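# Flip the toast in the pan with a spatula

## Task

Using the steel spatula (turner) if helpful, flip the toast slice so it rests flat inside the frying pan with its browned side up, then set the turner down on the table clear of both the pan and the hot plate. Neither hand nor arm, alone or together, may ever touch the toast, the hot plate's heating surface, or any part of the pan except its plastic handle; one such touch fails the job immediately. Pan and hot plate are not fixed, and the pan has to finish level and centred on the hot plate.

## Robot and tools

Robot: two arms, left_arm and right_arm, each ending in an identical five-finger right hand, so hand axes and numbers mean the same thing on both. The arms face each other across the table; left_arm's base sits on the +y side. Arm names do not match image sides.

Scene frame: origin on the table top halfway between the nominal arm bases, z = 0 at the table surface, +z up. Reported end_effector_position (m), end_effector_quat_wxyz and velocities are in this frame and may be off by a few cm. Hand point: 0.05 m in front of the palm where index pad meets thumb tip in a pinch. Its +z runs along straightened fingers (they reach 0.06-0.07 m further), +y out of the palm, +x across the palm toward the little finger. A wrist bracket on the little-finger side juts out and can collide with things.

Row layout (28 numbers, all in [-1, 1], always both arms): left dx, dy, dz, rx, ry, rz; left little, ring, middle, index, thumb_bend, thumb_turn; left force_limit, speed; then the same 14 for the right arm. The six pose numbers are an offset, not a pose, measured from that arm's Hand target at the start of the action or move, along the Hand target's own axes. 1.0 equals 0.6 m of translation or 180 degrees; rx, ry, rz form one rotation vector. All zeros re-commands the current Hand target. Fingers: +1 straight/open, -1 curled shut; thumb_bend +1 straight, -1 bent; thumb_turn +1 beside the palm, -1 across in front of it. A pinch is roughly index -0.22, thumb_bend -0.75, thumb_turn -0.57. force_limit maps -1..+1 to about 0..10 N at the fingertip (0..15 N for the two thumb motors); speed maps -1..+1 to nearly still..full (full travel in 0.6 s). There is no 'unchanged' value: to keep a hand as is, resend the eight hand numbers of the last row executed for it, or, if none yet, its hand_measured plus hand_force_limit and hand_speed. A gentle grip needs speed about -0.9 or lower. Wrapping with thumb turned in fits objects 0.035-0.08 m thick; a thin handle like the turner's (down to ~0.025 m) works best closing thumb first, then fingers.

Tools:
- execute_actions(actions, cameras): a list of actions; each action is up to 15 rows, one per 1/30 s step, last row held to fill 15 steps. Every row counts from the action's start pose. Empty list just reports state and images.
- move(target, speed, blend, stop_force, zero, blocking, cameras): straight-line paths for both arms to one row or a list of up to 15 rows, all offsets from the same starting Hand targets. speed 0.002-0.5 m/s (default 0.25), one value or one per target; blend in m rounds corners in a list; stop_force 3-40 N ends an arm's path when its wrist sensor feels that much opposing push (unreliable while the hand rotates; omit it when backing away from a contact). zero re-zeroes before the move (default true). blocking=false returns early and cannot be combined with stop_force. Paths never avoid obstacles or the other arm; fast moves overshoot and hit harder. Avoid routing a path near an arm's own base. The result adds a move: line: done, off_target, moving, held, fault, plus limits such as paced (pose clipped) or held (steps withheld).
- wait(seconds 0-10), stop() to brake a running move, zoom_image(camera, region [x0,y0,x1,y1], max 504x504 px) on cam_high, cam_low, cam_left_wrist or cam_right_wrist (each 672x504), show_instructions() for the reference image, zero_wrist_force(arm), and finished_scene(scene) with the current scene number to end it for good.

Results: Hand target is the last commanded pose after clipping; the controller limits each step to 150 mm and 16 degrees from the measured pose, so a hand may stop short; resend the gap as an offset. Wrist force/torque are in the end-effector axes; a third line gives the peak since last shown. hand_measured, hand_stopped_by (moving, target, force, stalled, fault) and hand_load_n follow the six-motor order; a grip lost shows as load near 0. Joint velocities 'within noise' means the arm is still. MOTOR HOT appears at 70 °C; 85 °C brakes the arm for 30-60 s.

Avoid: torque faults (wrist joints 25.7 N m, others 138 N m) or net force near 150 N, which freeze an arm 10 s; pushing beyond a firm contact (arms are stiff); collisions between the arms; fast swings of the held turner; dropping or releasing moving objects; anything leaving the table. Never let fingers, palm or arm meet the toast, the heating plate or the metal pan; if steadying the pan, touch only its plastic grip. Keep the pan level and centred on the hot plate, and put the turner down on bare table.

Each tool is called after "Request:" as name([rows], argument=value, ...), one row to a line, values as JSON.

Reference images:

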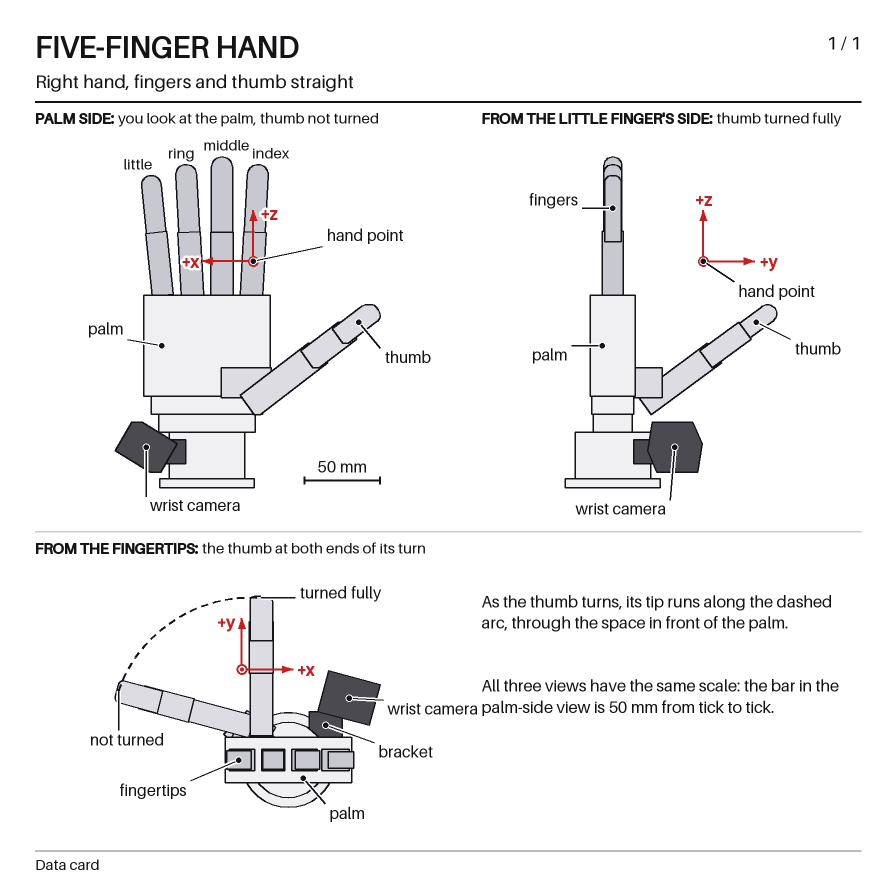

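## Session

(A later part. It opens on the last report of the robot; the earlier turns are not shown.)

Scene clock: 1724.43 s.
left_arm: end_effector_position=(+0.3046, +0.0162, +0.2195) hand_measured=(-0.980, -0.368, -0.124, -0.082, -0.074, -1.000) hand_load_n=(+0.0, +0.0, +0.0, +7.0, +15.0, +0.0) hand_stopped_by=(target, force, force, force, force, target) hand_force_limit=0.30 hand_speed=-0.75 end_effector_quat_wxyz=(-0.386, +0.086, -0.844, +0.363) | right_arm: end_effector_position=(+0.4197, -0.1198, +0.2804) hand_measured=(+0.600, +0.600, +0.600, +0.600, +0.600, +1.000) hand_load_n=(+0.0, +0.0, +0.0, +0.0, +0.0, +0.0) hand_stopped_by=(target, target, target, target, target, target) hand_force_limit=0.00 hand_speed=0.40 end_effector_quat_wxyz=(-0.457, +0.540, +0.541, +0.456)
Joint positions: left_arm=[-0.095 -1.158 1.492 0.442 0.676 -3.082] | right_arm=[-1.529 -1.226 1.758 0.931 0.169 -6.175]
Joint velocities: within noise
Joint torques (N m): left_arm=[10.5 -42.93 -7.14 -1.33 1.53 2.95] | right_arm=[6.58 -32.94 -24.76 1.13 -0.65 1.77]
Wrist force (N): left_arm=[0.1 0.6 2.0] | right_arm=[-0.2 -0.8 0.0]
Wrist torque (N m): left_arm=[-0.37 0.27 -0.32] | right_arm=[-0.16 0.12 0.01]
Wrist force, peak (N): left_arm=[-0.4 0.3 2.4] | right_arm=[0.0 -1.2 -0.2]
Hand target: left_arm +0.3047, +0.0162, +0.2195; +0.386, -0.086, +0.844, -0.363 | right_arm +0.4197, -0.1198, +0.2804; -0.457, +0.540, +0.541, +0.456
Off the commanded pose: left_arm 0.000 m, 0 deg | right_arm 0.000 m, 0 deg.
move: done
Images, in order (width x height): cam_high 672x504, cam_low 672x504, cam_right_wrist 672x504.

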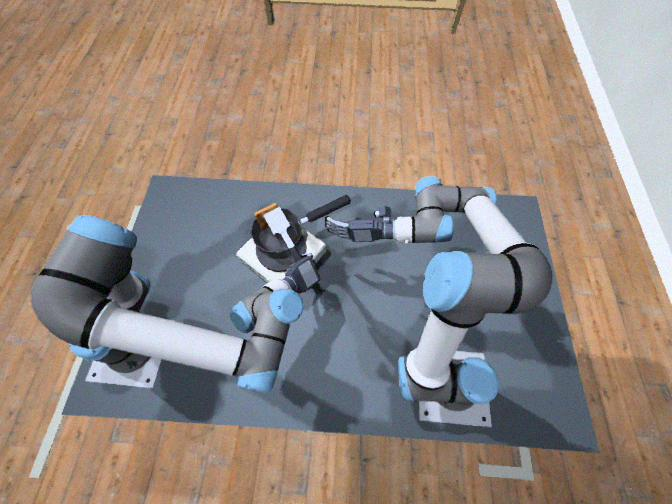

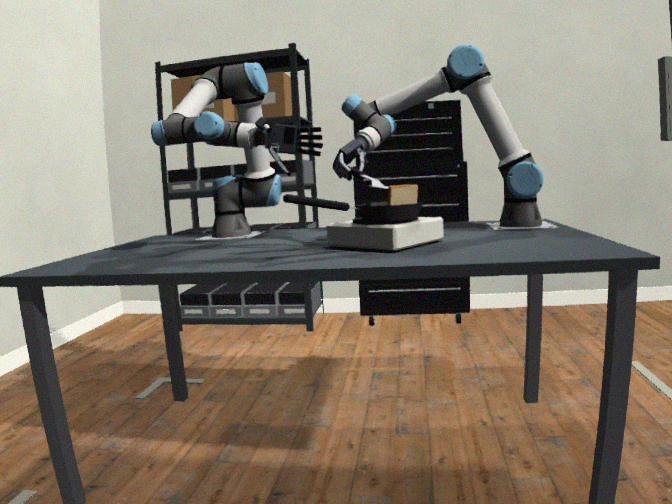

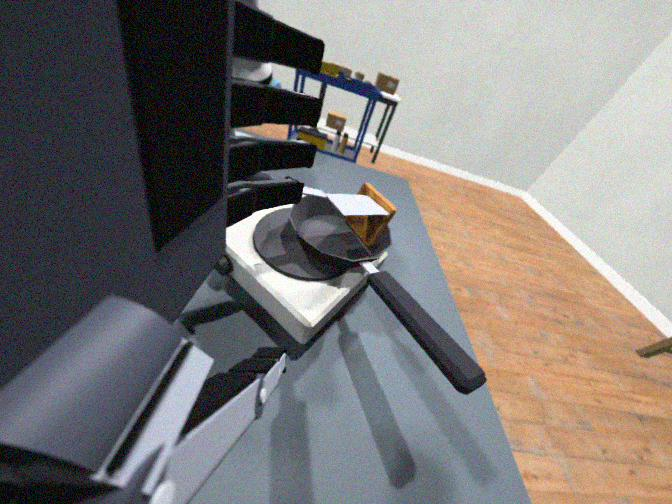

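Request:
move(target=[-0.0161,0.0089,0.0078,0,0,0,-0.98,-0.98,-0.5,-0.085,-0.2,-1,0.3,-0.75, 0,0,0,0,0,0,0.6,0.6,0.6,0.6,0.6,1,0,0.4], speed=0.03, cameras=["cam_high","cam_low","cam_right_wrist"])

Request:
zoom_image(camera="cam_right_wrist", region=[270, 180, 400, 280])

Request:
zoom_image(camera="cam_low", region=[340, 140, 440, 240])

Scene clock: 1728.53 s.
left_arm: end_effector_position=(+0.3153, +0.0216, +0.2195) hand_measured=(-0.980, -0.368, -0.124, -0.082, -0.074, -1.000) hand_load_n=(+0.0, +0.0, +0.5, +7.0, +15.5, +0.0) hand_stopped_by=(target, force, force, force, force, target) hand_force_limit=0.30 hand_speed=-0.75 end_effector_quat_wxyz=(-0.386, +0.086, -0.844, +0.363) | right_arm: end_effector_position=(+0.4197, -0.1198, +0.2804) hand_measured=(+0.600, +0.600, +0.600, +0.600, +0.600, +1.000) hand_load_n=(+0.0, +0.0, +0.0, +0.0, +0.0, +0.0) hand_stopped_by=(target, target, target, target, target, target) hand_force_limit=0.00 hand_speed=0.40 end_effector_quat_wxyz=(-0.457, +0.540, +0.541, +0.456)
Joint positions: left_arm=[-0.074 -1.17 1.507 0.421 0.691 -3.058] | right_arm=[-1.529 -1.226 1.758 0.931 0.169 -6.175]
Joint velocities: within noise
Joint torques (N m): left_arm=[11.23 -41.62 -8.22 -1.47 2.02 2.36] | right_arm=[7 -32.72 -25.05 1.06 -0.57 1.83]
Wrist force (N): left_arm=[-0.2 0.3 2.2] | right_arm=[-0.1 -1.0 -0.1]
Wrist torque (N m): left_arm=[-0.44 0.32 -0.35] | right_arm=[-0.19 0.11 0.02]
Wrist force, peak (N): left_arm=[0.1 0.7 2.5] | right_arm=[-0.4 -1.0 0.3]
Hand target: left_arm +0.3154, +0.0217, +0.2195; +0.386, -0.086, +0.844, -0.363 | right_arm +0.4197, -0.1198, +0.2804; -0.457, +0.540, +0.541, +0.456
Off the commanded pose: left_arm 0.000 m, 0 deg | right_arm 0.000 m, 0 deg.
move: done
Images, in order (width x height): cam_high 672x504, cam_low 672x504, cam_right_wrist 672x504.

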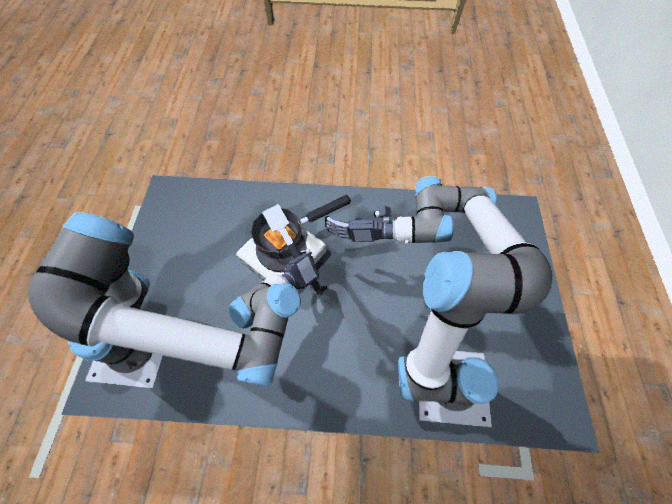

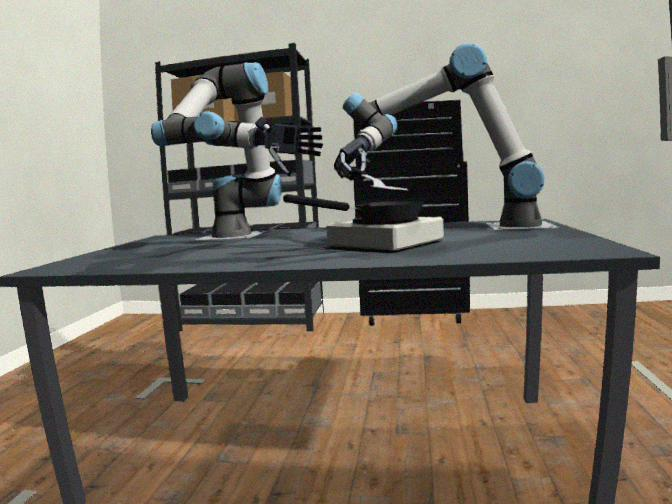

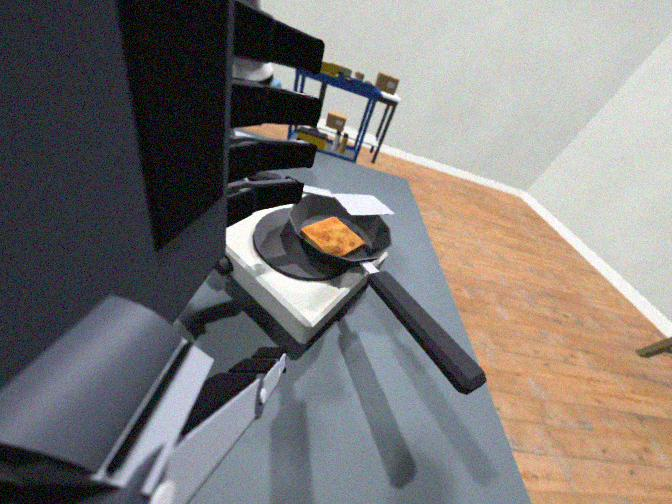

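Scaled by 3.877.

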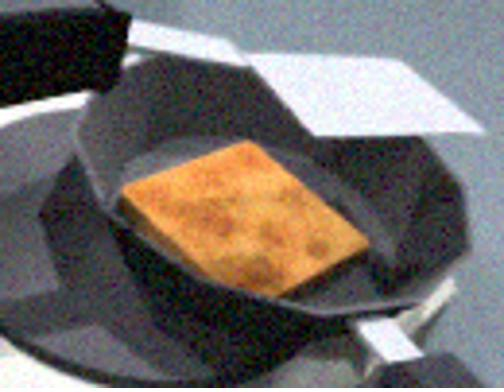

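Scaled by 5.040.

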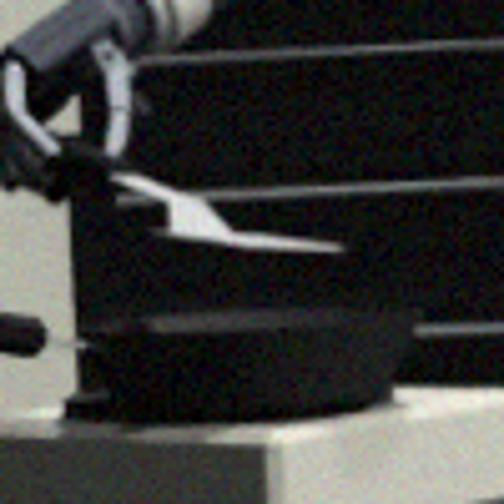

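Request:
move([
  [-0.0687,-0.0793,-0.0513,0,0,0,-0.98,-0.98,-0.5,-0.085,-0.2,-1,0.3,-0.75, 0,0,0,0,0,0,0.6,0.6,0.6,0.6,0.6,1,0,0.4],
  [0.0654,-0.1533,-0.1162,0,0,0,-0.98,-0.98,-0.5,-0.085,-0.2,-1,0.3,-0.75, 0.0155,0,-0.206,0,0,0,0.6,0.6,0.6,0.6,0.6,1,0,0.4],
], speed=0.12, blend=0.02)

Request:
zoom_image(camera="cam_high", region=[200, 180, 400, 330])

Scene clock: 1744.47 s.
left_arm: end_effector_position=(+0.2263, -0.0233, +0.2895) hand_measured=(-0.980, -0.368, -0.124, -0.082, -0.074, -1.000) hand_load_n=(+0.0, +0.0, +0.5, +7.0, +15.0, +0.5) hand_stopped_by=(target, force, force, force, force, target) hand_force_limit=0.30 hand_speed=-0.75 end_effector_quat_wxyz=(-0.386, +0.086, -0.844, +0.363) | right_arm: end_effector_position=(+0.4202, -0.2390, +0.3102) hand_measured=(+0.600, +0.600, +0.600, +0.600, +0.600, +1.000) hand_load_n=(+0.0, +0.0, +0.0, +0.0, +0.0, +0.0) hand_stopped_by=(target, target, target, target, target, target) hand_force_limit=0.00 hand_speed=0.40 end_effector_quat_wxyz=(-0.379, +0.625, +0.475, +0.490)
Joint positions: left_arm=[-0.235 -1.085 1.229 0.778 0.582 -3.261] | right_arm=[-1.814 -1.451 1.946 1.085 0.235 -6.284]
Joint velocities: within noise
Joint torques (N m): left_arm=[-9.02 -27.9 -32.46 4.1 -4.37 -2.74] | right_arm=[-13.35 -35.76 -30.56 4.19 0.83 -2.85]
Wrist force (N): left_arm=[0.1 0.6 2.2] | right_arm=[-0.4 -0.6 -0.4]
Wrist torque (N m): left_arm=[-0.41 0.28 -0.31] | right_arm=[-0.09 0.12 0.03]
Wrist force, peak (N): left_arm=[0.5 1.2 2.5] | right_arm=[-0.1 -1.2 0.1]
Hand target: left_arm +0.2262, -0.0233, +0.2895; +0.386, -0.086, +0.844, -0.363 | right_arm +0.4200, -0.2401, +0.3103; -0.457, +0.540, +0.541, +0.456
Off the commanded pose: left_arm 0.000 m, 0 deg | right_arm 0.001 m, 16 deg.
joint sent to its limit (right arm) — joint 6 (wrist 3), lower limit. The joint targets are off in orientation, not in position.
move: off_target (right_arm); blend cut to 0 m at target 1

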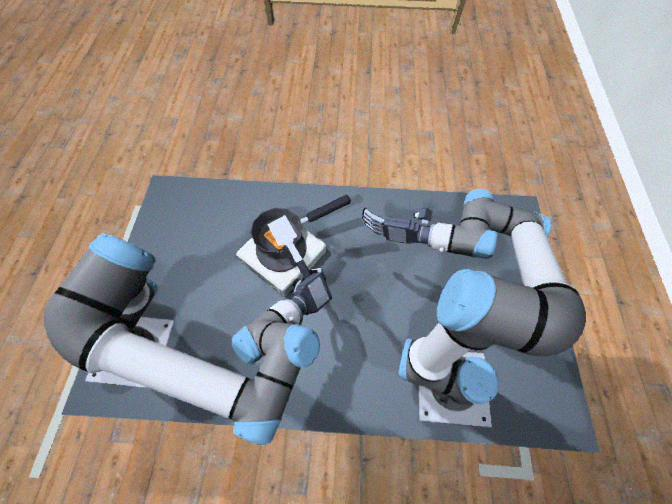

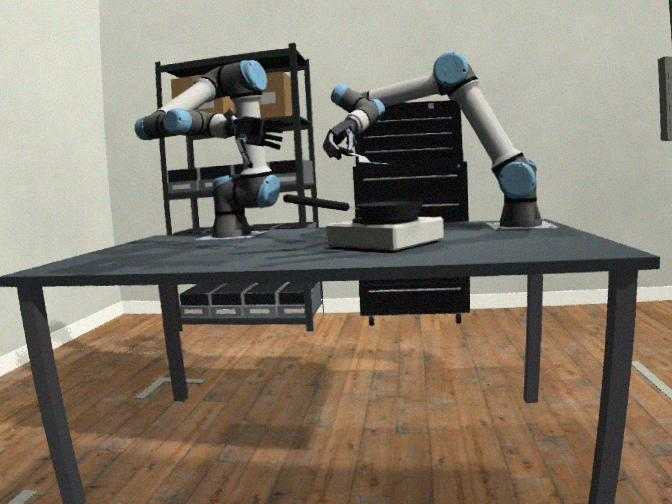

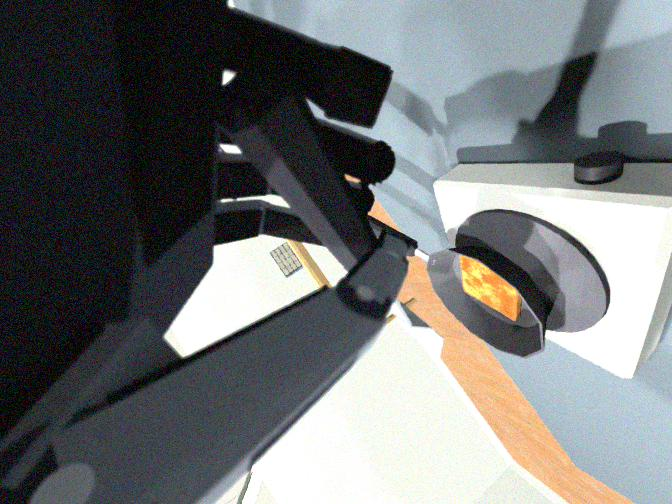

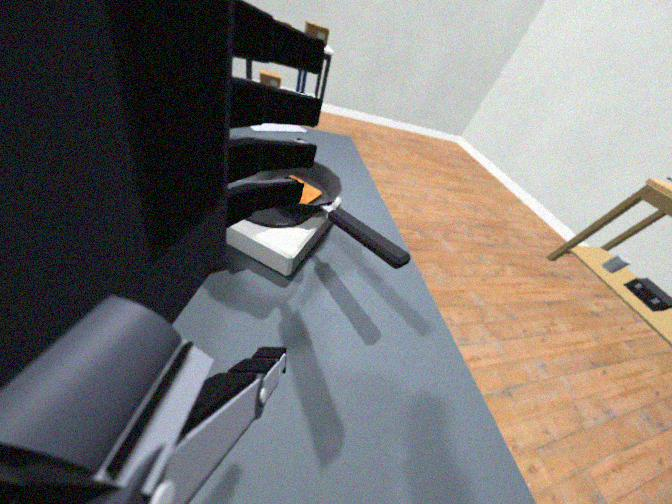

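Scaled by 2.520.

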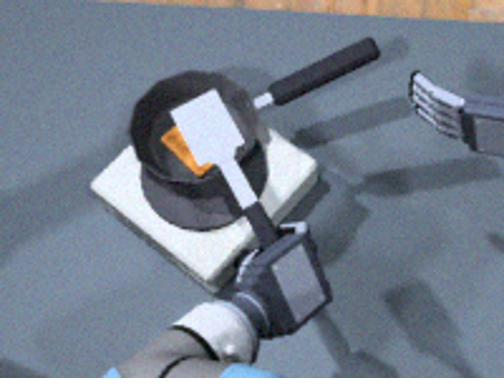

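Request:
move(target=[0.234,0.05,-0.125,0.19,0.2188,0.1416,-0.98,-0.98,-0.5,-0.085,-0.2,-1,0.3,-0.75, 0,0,0,0,0,0,0.6,0.6,0.6,0.6,0.6,1,0,0.4], speed=0.15)

Request:
zoom_image(camera="cam_high", region=[200, 180, 400, 330])

Scene clock: 1753.10 s.
left_arm: end_effector_position=(+0.0803, -0.0206, +0.2194) hand_measured=(-0.980, -0.368, -0.124, -0.082, -0.074, -1.000) hand_load_n=(+0.0, +0.0, +0.0, +7.0, +15.0, +0.5) hand_stopped_by=(target, force, force, force, force, target) hand_force_limit=0.30 hand_speed=-0.75 end_effector_quat_wxyz=(+0.162, +0.334, +0.779, -0.505) | right_arm: end_effector_position=(+0.4203, -0.2390, +0.3103) hand_measured=(+0.600, +0.600, +0.600, +0.600, +0.600, +1.000) hand_load_n=(+0.0, +0.0, +0.0, +0.0, +0.0, +0.0) hand_stopped_by=(target, target, target, target, target, target) hand_force_limit=0.00 hand_speed=0.40 end_effector_quat_wxyz=(-0.379, +0.625, +0.475, +0.489)
Joint positions: left_arm=[-0.289 -1.479 1.857 0.085 1.362 -2.53] | right_arm=[-1.814 -1.451 1.946 1.086 0.236 -6.284]
Joint velocities: within noise
Joint torques (N m): left_arm=[9.88 -30.54 -8.13 -2.88 2.57 2.56] | right_arm=[-12.03 -36.08 -3.91 4.02 0.54 -2.82]
Wrist force (N): left_arm=[-0.2 0.1 2.3] | right_arm=[-0.2 -0.6 -0.3]
Wrist torque (N m): left_arm=[-0.50 0.31 -0.31] | right_arm=[-0.11 0.09 0.04]
Wrist force, peak (N): left_arm=[-0.5 0.4 2.6] | right_arm=[-0.5 -0.9 -0.5]
Hand target: left_arm +0.0803, -0.0206, +0.2194; +0.162, +0.334, +0.779, -0.505 | right_arm +0.4200, -0.2401, +0.3103; -0.457, +0.540, +0.541, +0.456
Off the commanded pose: left_arm 0.000 m, 0 deg | right_arm 0.001 m, 16 deg.
joint sent to its limit (right arm) — joint 6 (wrist 3), lower limit. The joint targets are off in orientation, not in position.
move: off_target (right_arm)

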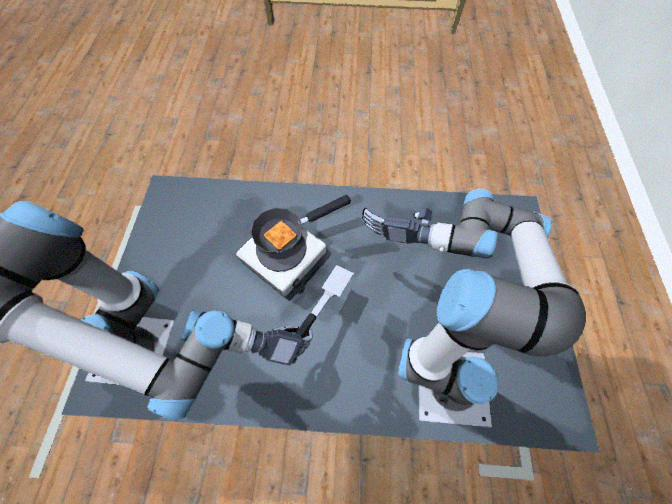

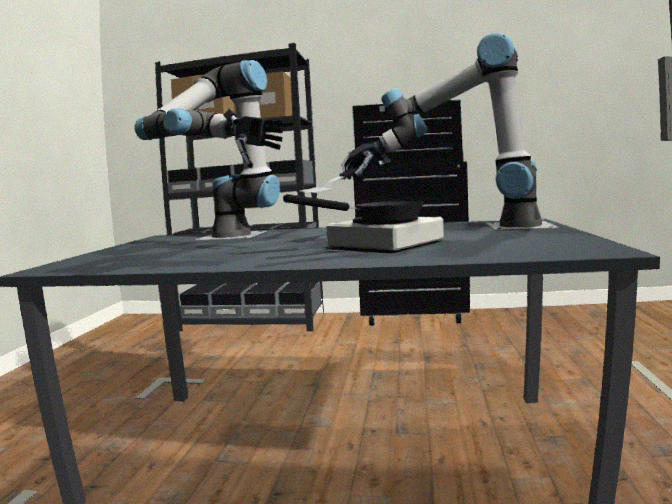

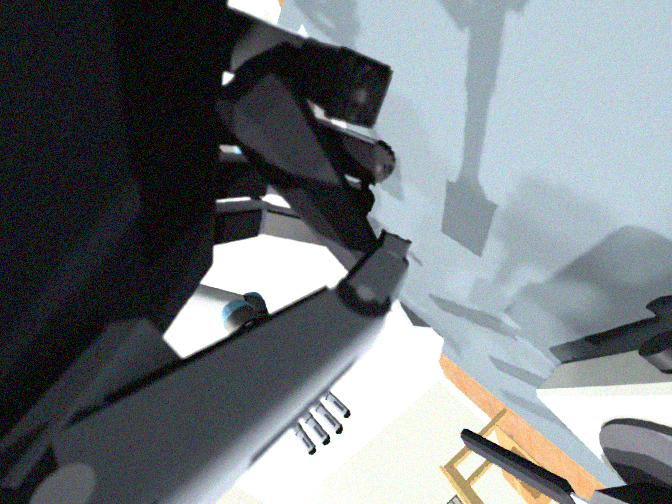

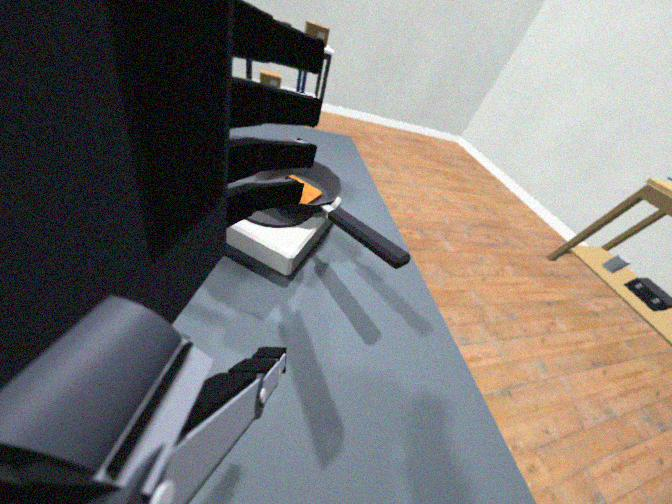

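Scaled by 2.520.

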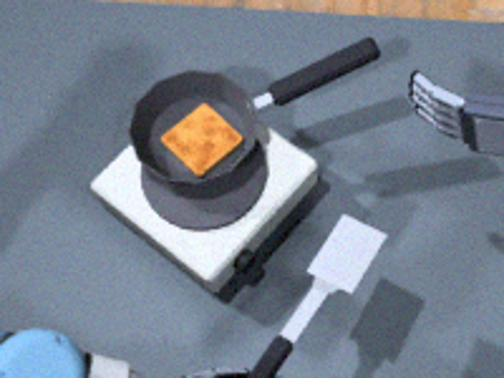

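Request:
move(target=[0.1341,0.1543,0.0993,0.0023,-0.0192,0.0271,-0.98,-0.98,-0.5,-0.085,-0.2,-1,0.3,-0.75, 0,0,0,0,0,0,0.6,0.6,0.6,0.6,0.6,1,0,0.4], speed=0.08)

Request:
zoom_image(camera="cam_high", region=[230, 230, 400, 370])

Request:
zoom_image(camera="cam_low", region=[260, 140, 440, 260])

Scene clock: 1762.20 s.
left_arm: end_effector_position=(+0.0802, -0.0205, +0.0831) hand_measured=(-0.980, -0.368, -0.124, -0.082, -0.074, -1.000) hand_load_n=(+0.0, +0.0, +0.5, +6.5, +15.5, +0.5) hand_stopped_by=(target, force, force, force, force, target) hand_force_limit=0.30 hand_speed=-0.75 end_effector_quat_wxyz=(+0.205, +0.352, +0.757, -0.510) | right_arm: end_effector_position=(+0.4203, -0.2390, +0.3103) hand_measured=(+0.600, +0.600, +0.600, +0.600, +0.600, +1.000) hand_load_n=(+0.5, +0.0, +0.0, +0.0, +0.0, +0.5) hand_stopped_by=(target, target, target, target, target, target) hand_force_limit=0.00 hand_speed=0.40 end_effector_quat_wxyz=(-0.379, +0.625, +0.475, +0.489)
Joint positions: left_arm=[-0.324 -1.288 2.086 -0.374 1.286 -2.45] | right_arm=[-1.814 -1.451 1.946 1.086 0.236 -6.284]
Joint velocities: within noise
Joint torques (N m): left_arm=[-7.61 -17.82 -4.09 -3.06 -3.22 2.53] | right_arm=[-12.24 -35.75 -3.85 3.95 0.48 -2.71]
Wrist force (N): left_arm=[-0.1 0.4 2.4] | right_arm=[-0.2 -0.8 -0.5]
Wrist torque (N m): left_arm=[-0.45 0.32 -0.35] | right_arm=[-0.12 0.10 0.03]
Wrist force, peak (N): left_arm=[0.4 0.8 2.5] | right_arm=[-0.6 -0.9 -0.5]
Hand target: left_arm +0.0802, -0.0205, +0.0830; +0.205, +0.352, +0.757, -0.510 | right_arm +0.4200, -0.2401, +0.3103; -0.457, +0.540, +0.541, +0.456
Off the commanded pose: left_arm 0.000 m, 0 deg | right_arm 0.001 m, 16 deg.
joint sent to its limit (right arm) — joint 6 (wrist 3), lower limit. The joint targets are off in orientation, not in position.
move: off_target (right_arm)

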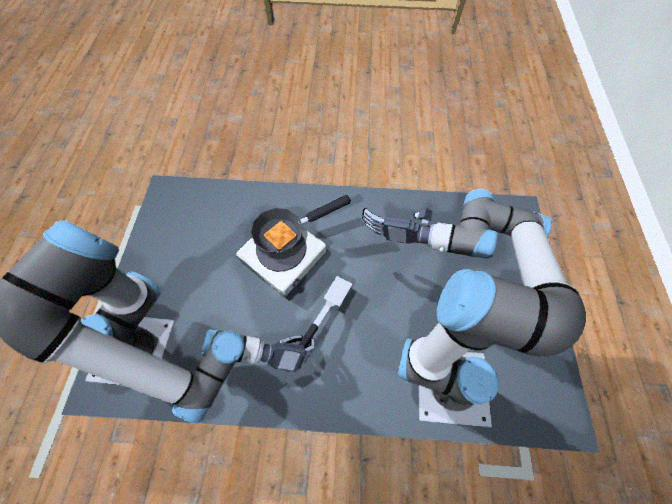

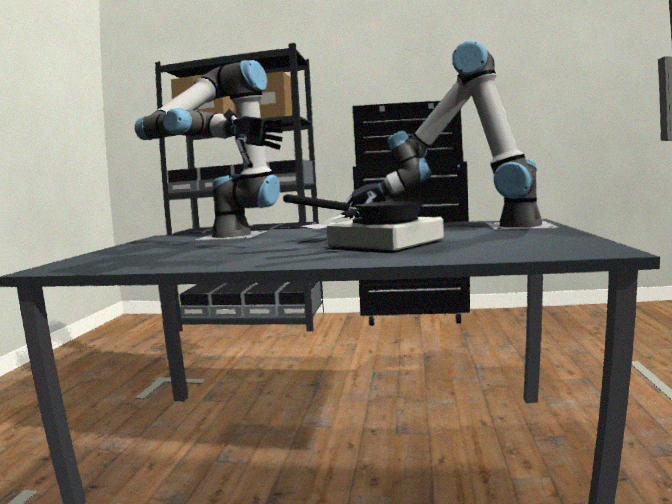

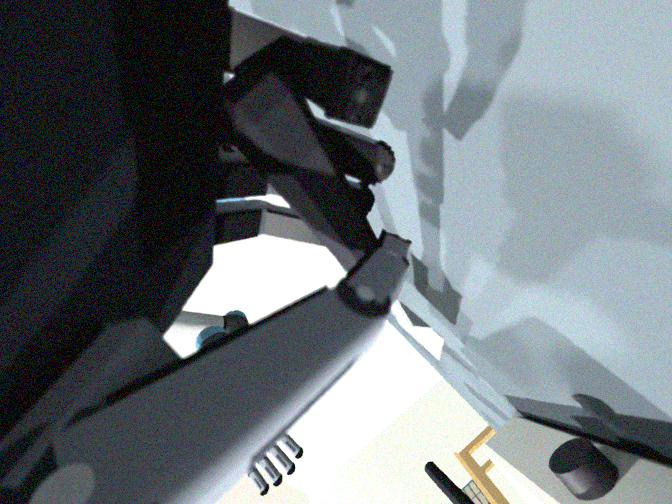

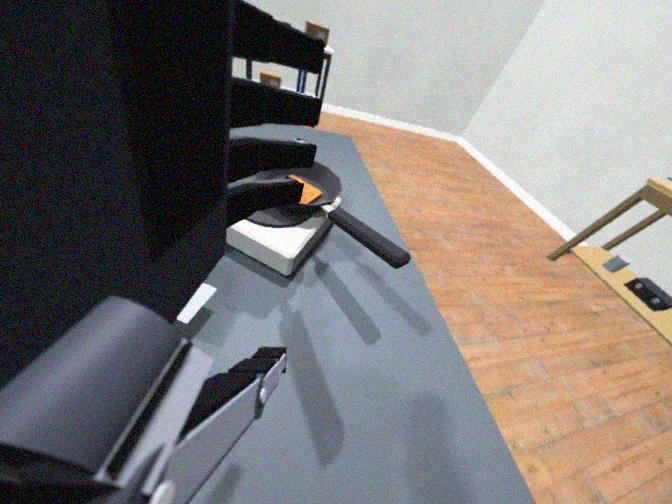

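Scaled by 2.965.

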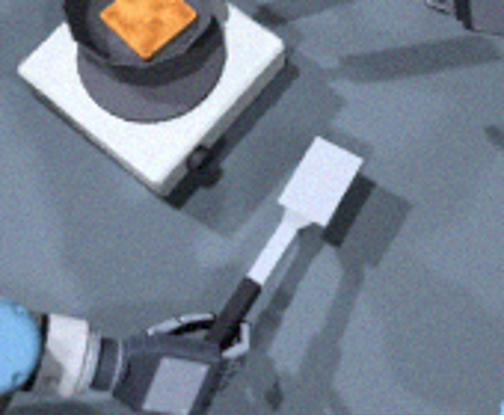

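Scaled by 2.800.

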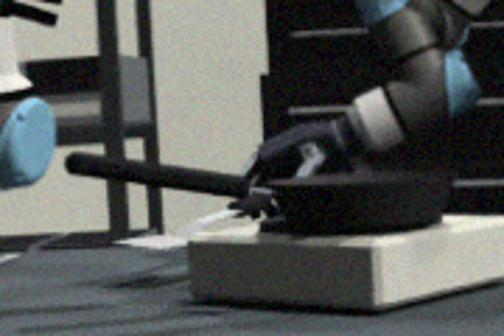

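Request:
move(target=[0.0335,0.0314,0.0197,0,0,0,-0.98,-0.98,-0.5,-0.085,-0.2,-1,0.3,-0.75, 0,0,0,0,0,0,0.6,0.6,0.6,0.6,0.6,1,0,0.4], speed=0.015, stop_force=3)

Request:
zoom_image(camera="cam_high", region=[230, 230, 400, 370])

Request:
zoom_image(camera="cam_low", region=[260, 140, 440, 260])

Scene clock: 1776.30 s.
left_arm: end_effector_position=(+0.0802, -0.0205, +0.0530) hand_measured=(-0.980, -0.368, -0.124, -0.082, -0.074, -1.000) hand_load_n=(+0.0, +0.0, +0.5, +7.0, +15.0, +0.5) hand_stopped_by=(target, force, force, force, force, target) hand_force_limit=0.30 hand_speed=-0.75 end_effector_quat_wxyz=(+0.205, +0.352, +0.757, -0.510) | right_arm: end_effector_position=(+0.4203, -0.2390, +0.3103) hand_measured=(+0.600, +0.600, +0.600, +0.600, +0.600, +1.000) hand_load_n=(+0.0, +0.0, +0.0, +0.0, +0.5, +0.0) hand_stopped_by=(target, target, target, target, target, target) hand_force_limit=0.00 hand_speed=0.40 end_effector_quat_wxyz=(-0.379, +0.625, +0.475, +0.489)
Joint positions: left_arm=[-0.324 -1.227 2.109 -0.458 1.286 -2.45] | right_arm=[-1.814 -1.451 1.945 1.086 0.236 -6.284]
Joint velocities: within noise
Joint torques (N m): left_arm=[-1.28 -17.87 -3.27 -2.99 -1.63 1.53] | right_arm=[-12.42 -35.8 -3.62 3.95 0.5 -2.65]
Wrist force (N): left_arm=[0.1 0.0 2.1] | right_arm=[-0.3 -0.6 -0.4]
Wrist torque (N m): left_arm=[-0.48 0.31 -0.32] | right_arm=[-0.10 0.12 0.03]
Wrist force, peak (N): left_arm=[-0.1 0.4 2.6] | right_arm=[-0.4 -1.0 -0.4]
Hand target: left_arm +0.0802, -0.0205, +0.0530; +0.205, +0.352, +0.757, -0.510 | right_arm +0.4200, -0.2401, +0.3103; -0.457, +0.540, +0.541, +0.456
Off the commanded pose: left_arm 0.000 m, 0 deg | right_arm 0.001 m, 16 deg.
joint sent to its limit (right arm) — joint 6 (wrist 3), lower limit. The joint targets are off in orientation, not in position.
move: off_target (right_arm)

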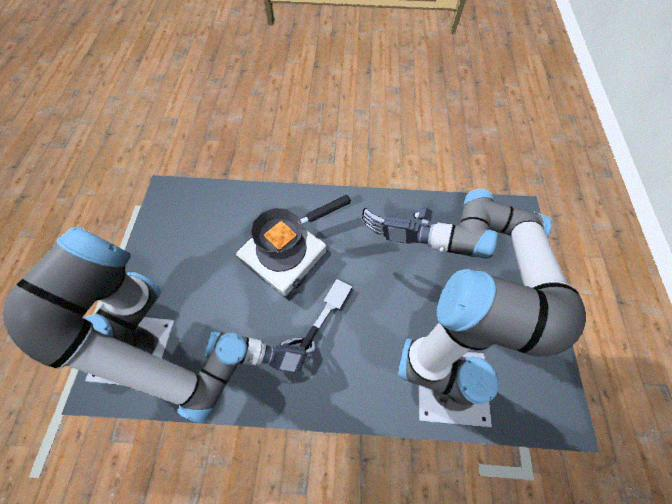

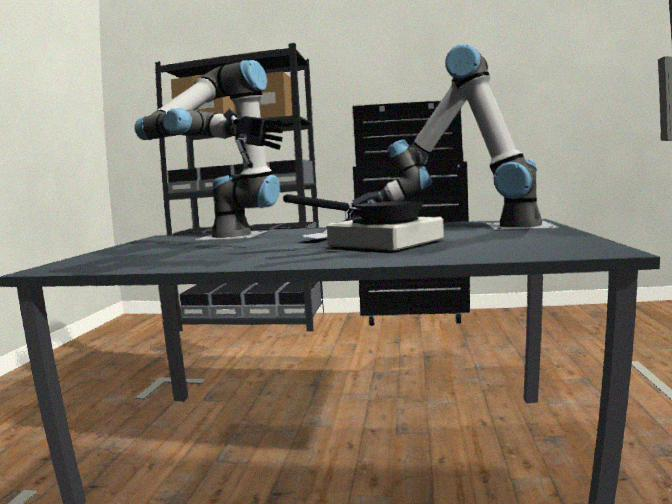

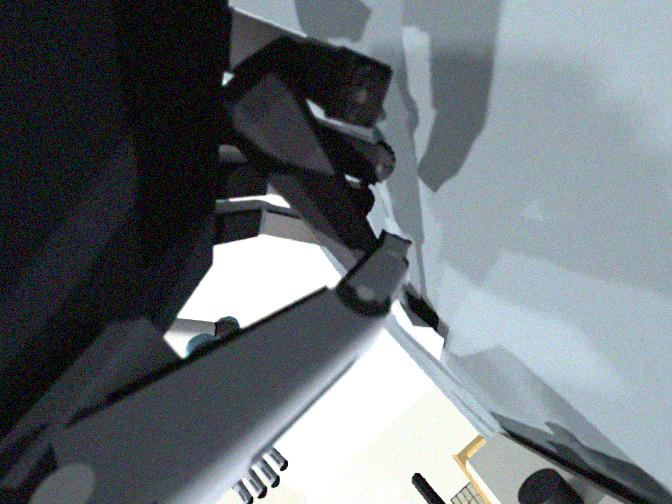

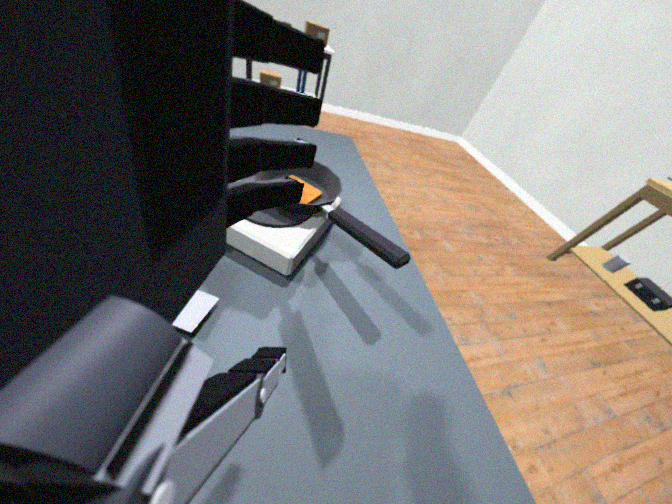

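Scaled by 2.965.

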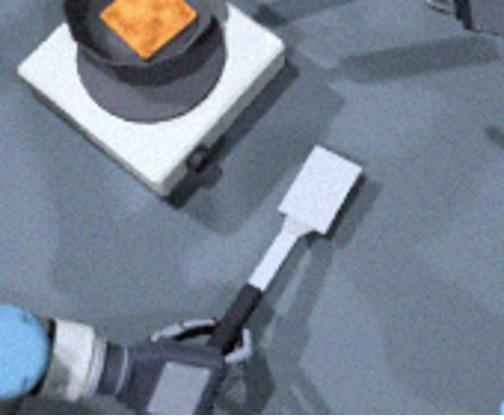

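Scaled by 2.800.

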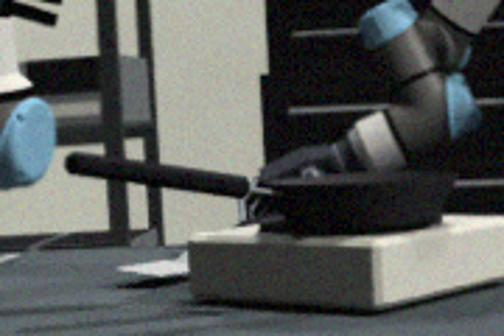

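Request:
move(target=[0.0223,0.0209,0.0131,0,0,0,-0.98,-0.98,-0.5,-0.085,-0.2,-1,0.3,-0.75, 0,0,0,0,0,0,0.6,0.6,0.6,0.6,0.6,1,0,0.4], speed=0.015, stop_force=3)

Request:
zoom_image(camera="cam_high", region=[230, 230, 400, 370])

Request:
zoom_image(camera="cam_left_wrist", region=[200, 150, 500, 400])

Scene clock: 1788.50 s.
left_arm: end_effector_position=(+0.0802, -0.0205, +0.0384) hand_measured=(-0.980, -0.368, -0.124, -0.082, -0.074, -1.000) hand_load_n=(+0.0, -1.0, +1.0, +8.0, +13.0, +1.5) hand_stopped_by=(target, force, force, force, force, target) hand_force_limit=0.30 hand_speed=-0.75 end_effector_quat_wxyz=(+0.205, +0.352, +0.757, -0.510) | right_arm: end_effector_position=(+0.4203, -0.2390, +0.3103) hand_measured=(+0.600, +0.600, +0.600, +0.600, +0.600, +1.000) hand_load_n=(+0.0, +0.0, +0.0, +0.0, +0.0, +0.0) hand_stopped_by=(target, target, target, target, target, target) hand_force_limit=0.00 hand_speed=0.40 end_effector_quat_wxyz=(-0.379, +0.625, +0.475, +0.489)
Joint positions: left_arm=[-0.324 -1.195 2.118 -0.499 1.286 -2.45] | right_arm=[-1.814 -1.451 1.945 1.086 0.236 -6.284]
Joint velocities: within noise
Joint torques (N m): left_arm=[3.53 -33.32 -24.92 2.26 -0.49 1.96] | right_arm=[-12.64 -35.7 -2.88 3.95 0.51 -2.55]
Wrist force (N): left_arm=[-2.4 -3.1 1.5] | right_arm=[-0.2 -0.8 -0.2]
Wrist torque (N m): left_arm=[-0.50 0.29 -0.22] | right_arm=[-0.14 0.09 0.03]
Wrist force, peak (N): left_arm=[-2.4 -3.5 1.7] | right_arm=[-0.3 -1.1 -0.4]
Hand target: left_arm +0.0802, -0.0205, +0.0384; +0.205, +0.352, +0.757, -0.510 (not the last commanded pose) | right_arm +0.4200, -0.2401, +0.3103; -0.457, +0.540, +0.541, +0.456
Off the commanded pose: left_arm 0.005 m, 0 deg | right_arm 0.001 m, 16 deg.
joint sent to its limit (right arm) — joint 6 (wrist 3), lower limit. The joint targets are off in orientation, not in position.
move: contact (left_arm), off_target (right_arm)

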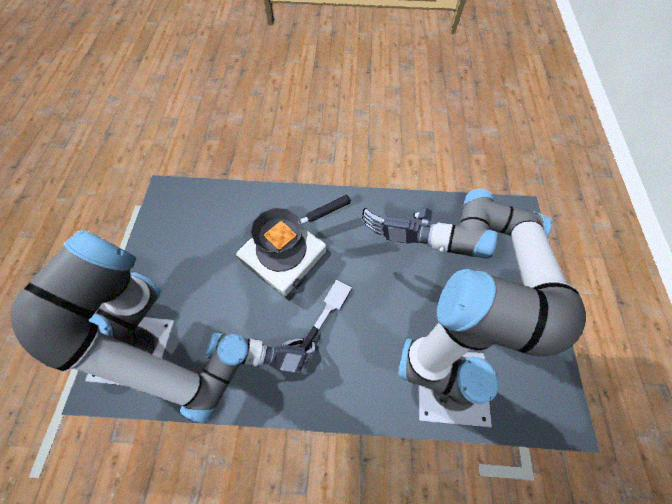

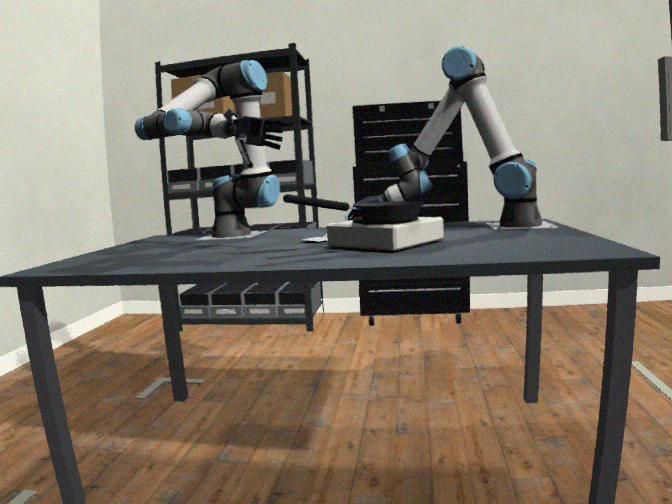

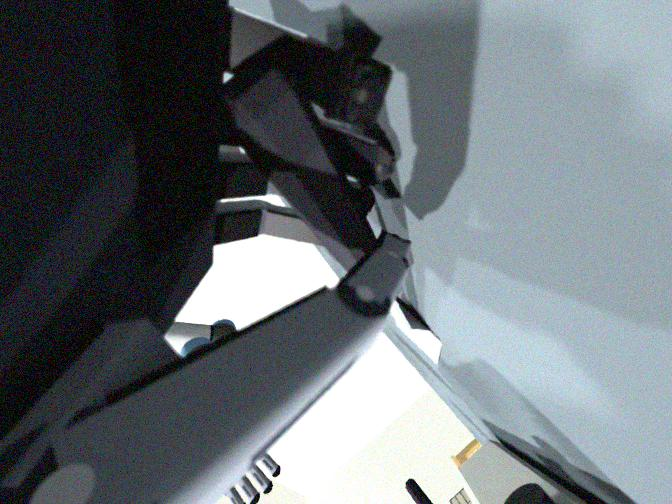

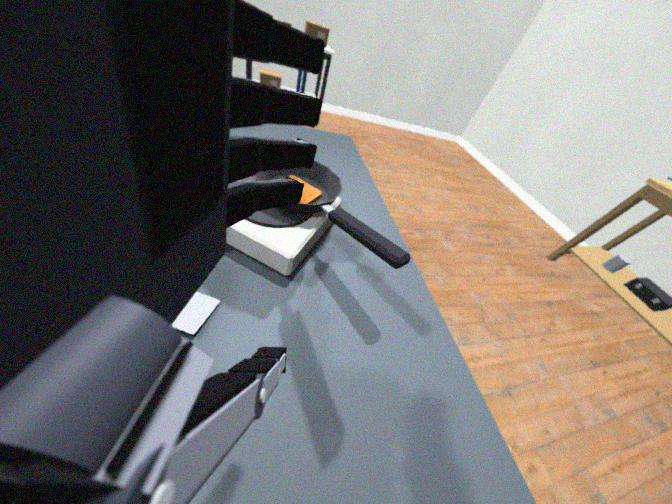

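Scaled by 2.965.

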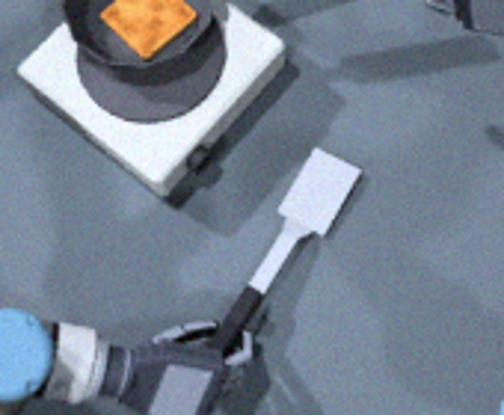

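Scaled by 1.680.

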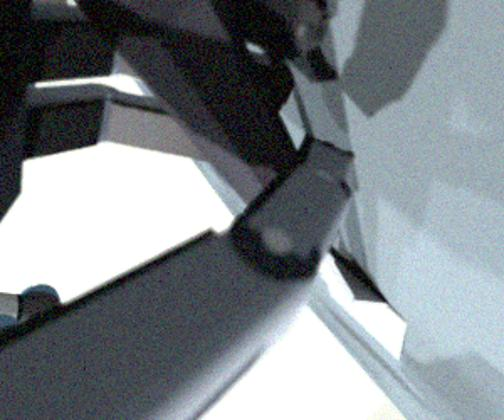

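Request:
move(target=[-0.0045,-0.0042,-0.0026,-0.0019,0.016,-0.0226,-0.98,-0.98,-0.5,-0.085,-0.2,-1,0.3,-0.75, 0,0,0,0,0,0,0.6,0.6,0.6,0.6,0.6,1,0,0.4], speed=0.03)

Request:
zoom_image(camera="cam_high", region=[230, 230, 400, 370])

Request:
zoom_image(camera="cam_right_wrist", region=[150, 230, 300, 350])

Scene clock: 1800.10 s.
left_arm: end_effector_position=(+0.0802, -0.0205, +0.0424) hand_measured=(-0.980, -0.368, -0.124, -0.082, -0.074, -1.000) hand_load_n=(+3.5, +0.5, +1.5, +10.0, +9.5, +7.0) hand_stopped_by=(target, force, force, force, force, target) hand_force_limit=0.30 hand_speed=-0.75 end_effector_quat_wxyz=(+0.169, +0.337, +0.776, -0.506) | right_arm: end_effector_position=(+0.4203, -0.2390, +0.3103) hand_measured=(+0.600, +0.600, +0.600, +0.600, +0.600, +1.000) hand_load_n=(+0.0, +0.0, +0.0, +0.0, +0.0, +0.0) hand_stopped_by=(target, target, target, target, target, target) hand_force_limit=0.00 hand_speed=0.40 end_effector_quat_wxyz=(-0.379, +0.625, +0.475, +0.489)
Joint positions: left_arm=[-0.295 -1.214 2.083 -0.412 1.349 -2.517] | right_arm=[-1.814 -1.451 1.946 1.086 0.236 -6.284]
Joint velocities: within noise
Joint torques (N m): left_arm=[7.91 -34.85 -24.34 2.84 3.09 -3.19] | right_arm=[-12.48 -36.09 -2.52 4.06 0.47 -2.62]
Wrist force (N): left_arm=[-3.1 -2.1 2.0] | right_arm=[-0.2 -0.6 -0.3]
Wrist torque (N m): left_arm=[-0.41 0.15 0.33] | right_arm=[-0.11 0.09 0.04]
Wrist force, peak (N): left_arm=[-2.6 -3.4 1.5] | right_arm=[-0.5 -0.8 -0.6]
Hand target: left_arm +0.0802, -0.0205, +0.0424; +0.169, +0.337, +0.776, -0.506 | right_arm +0.4200, -0.2401, +0.3103; -0.457, +0.540, +0.541, +0.456
Off the commanded pose: left_arm 0.000 m, 0 deg | right_arm 0.001 m, 16 deg.
joint sent to its limit (right arm) — joint 6 (wrist 3), lower limit. The joint targets are off in orientation, not in position.
move: off_target (right_arm)

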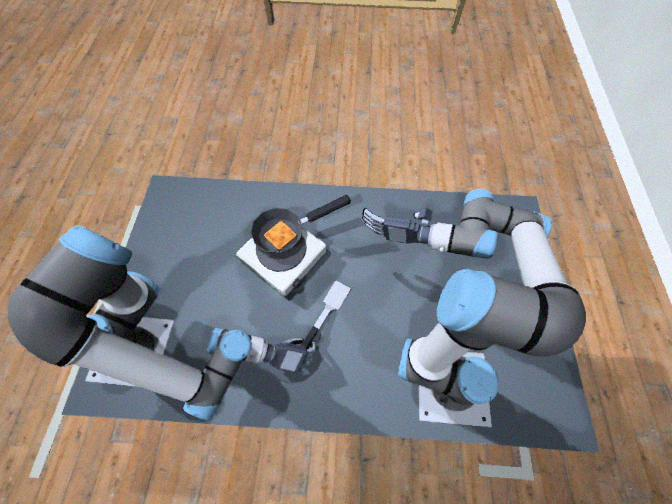

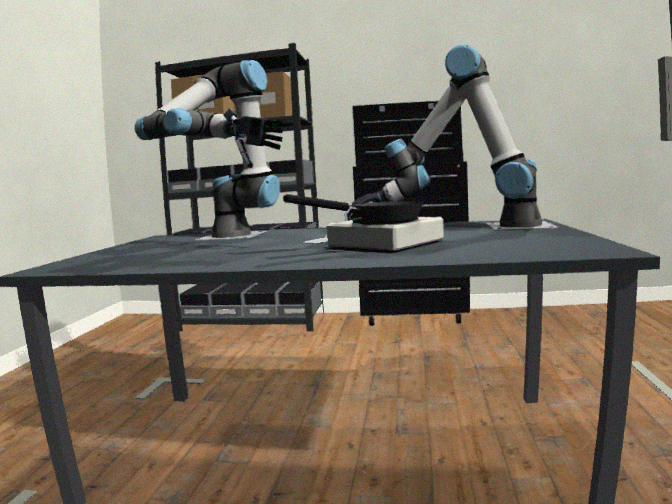

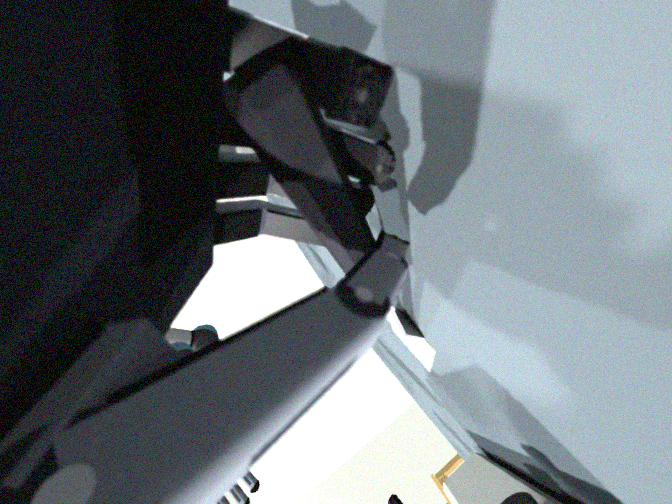

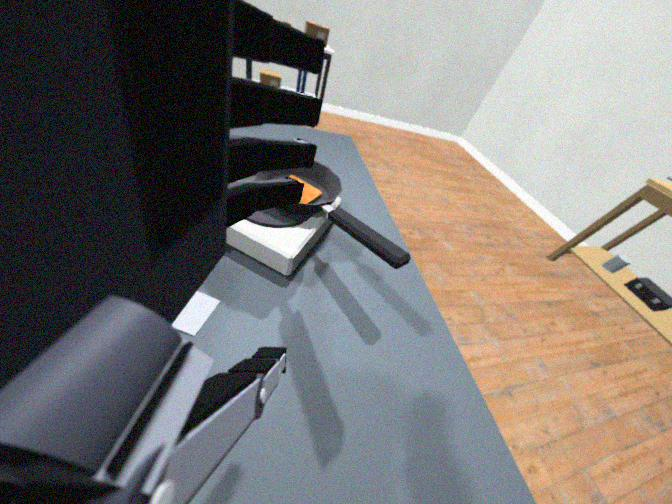

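Scaled by 2.965.

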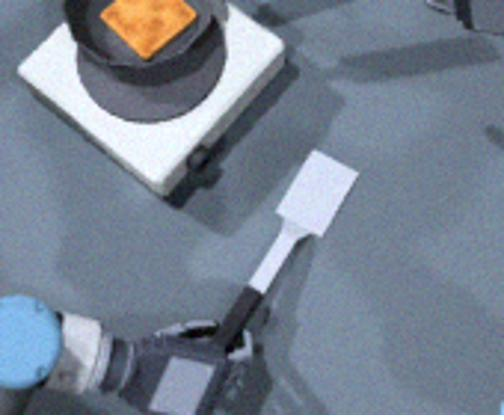

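Scaled by 3.360.

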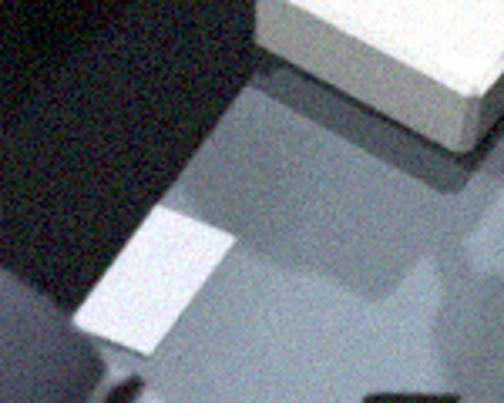

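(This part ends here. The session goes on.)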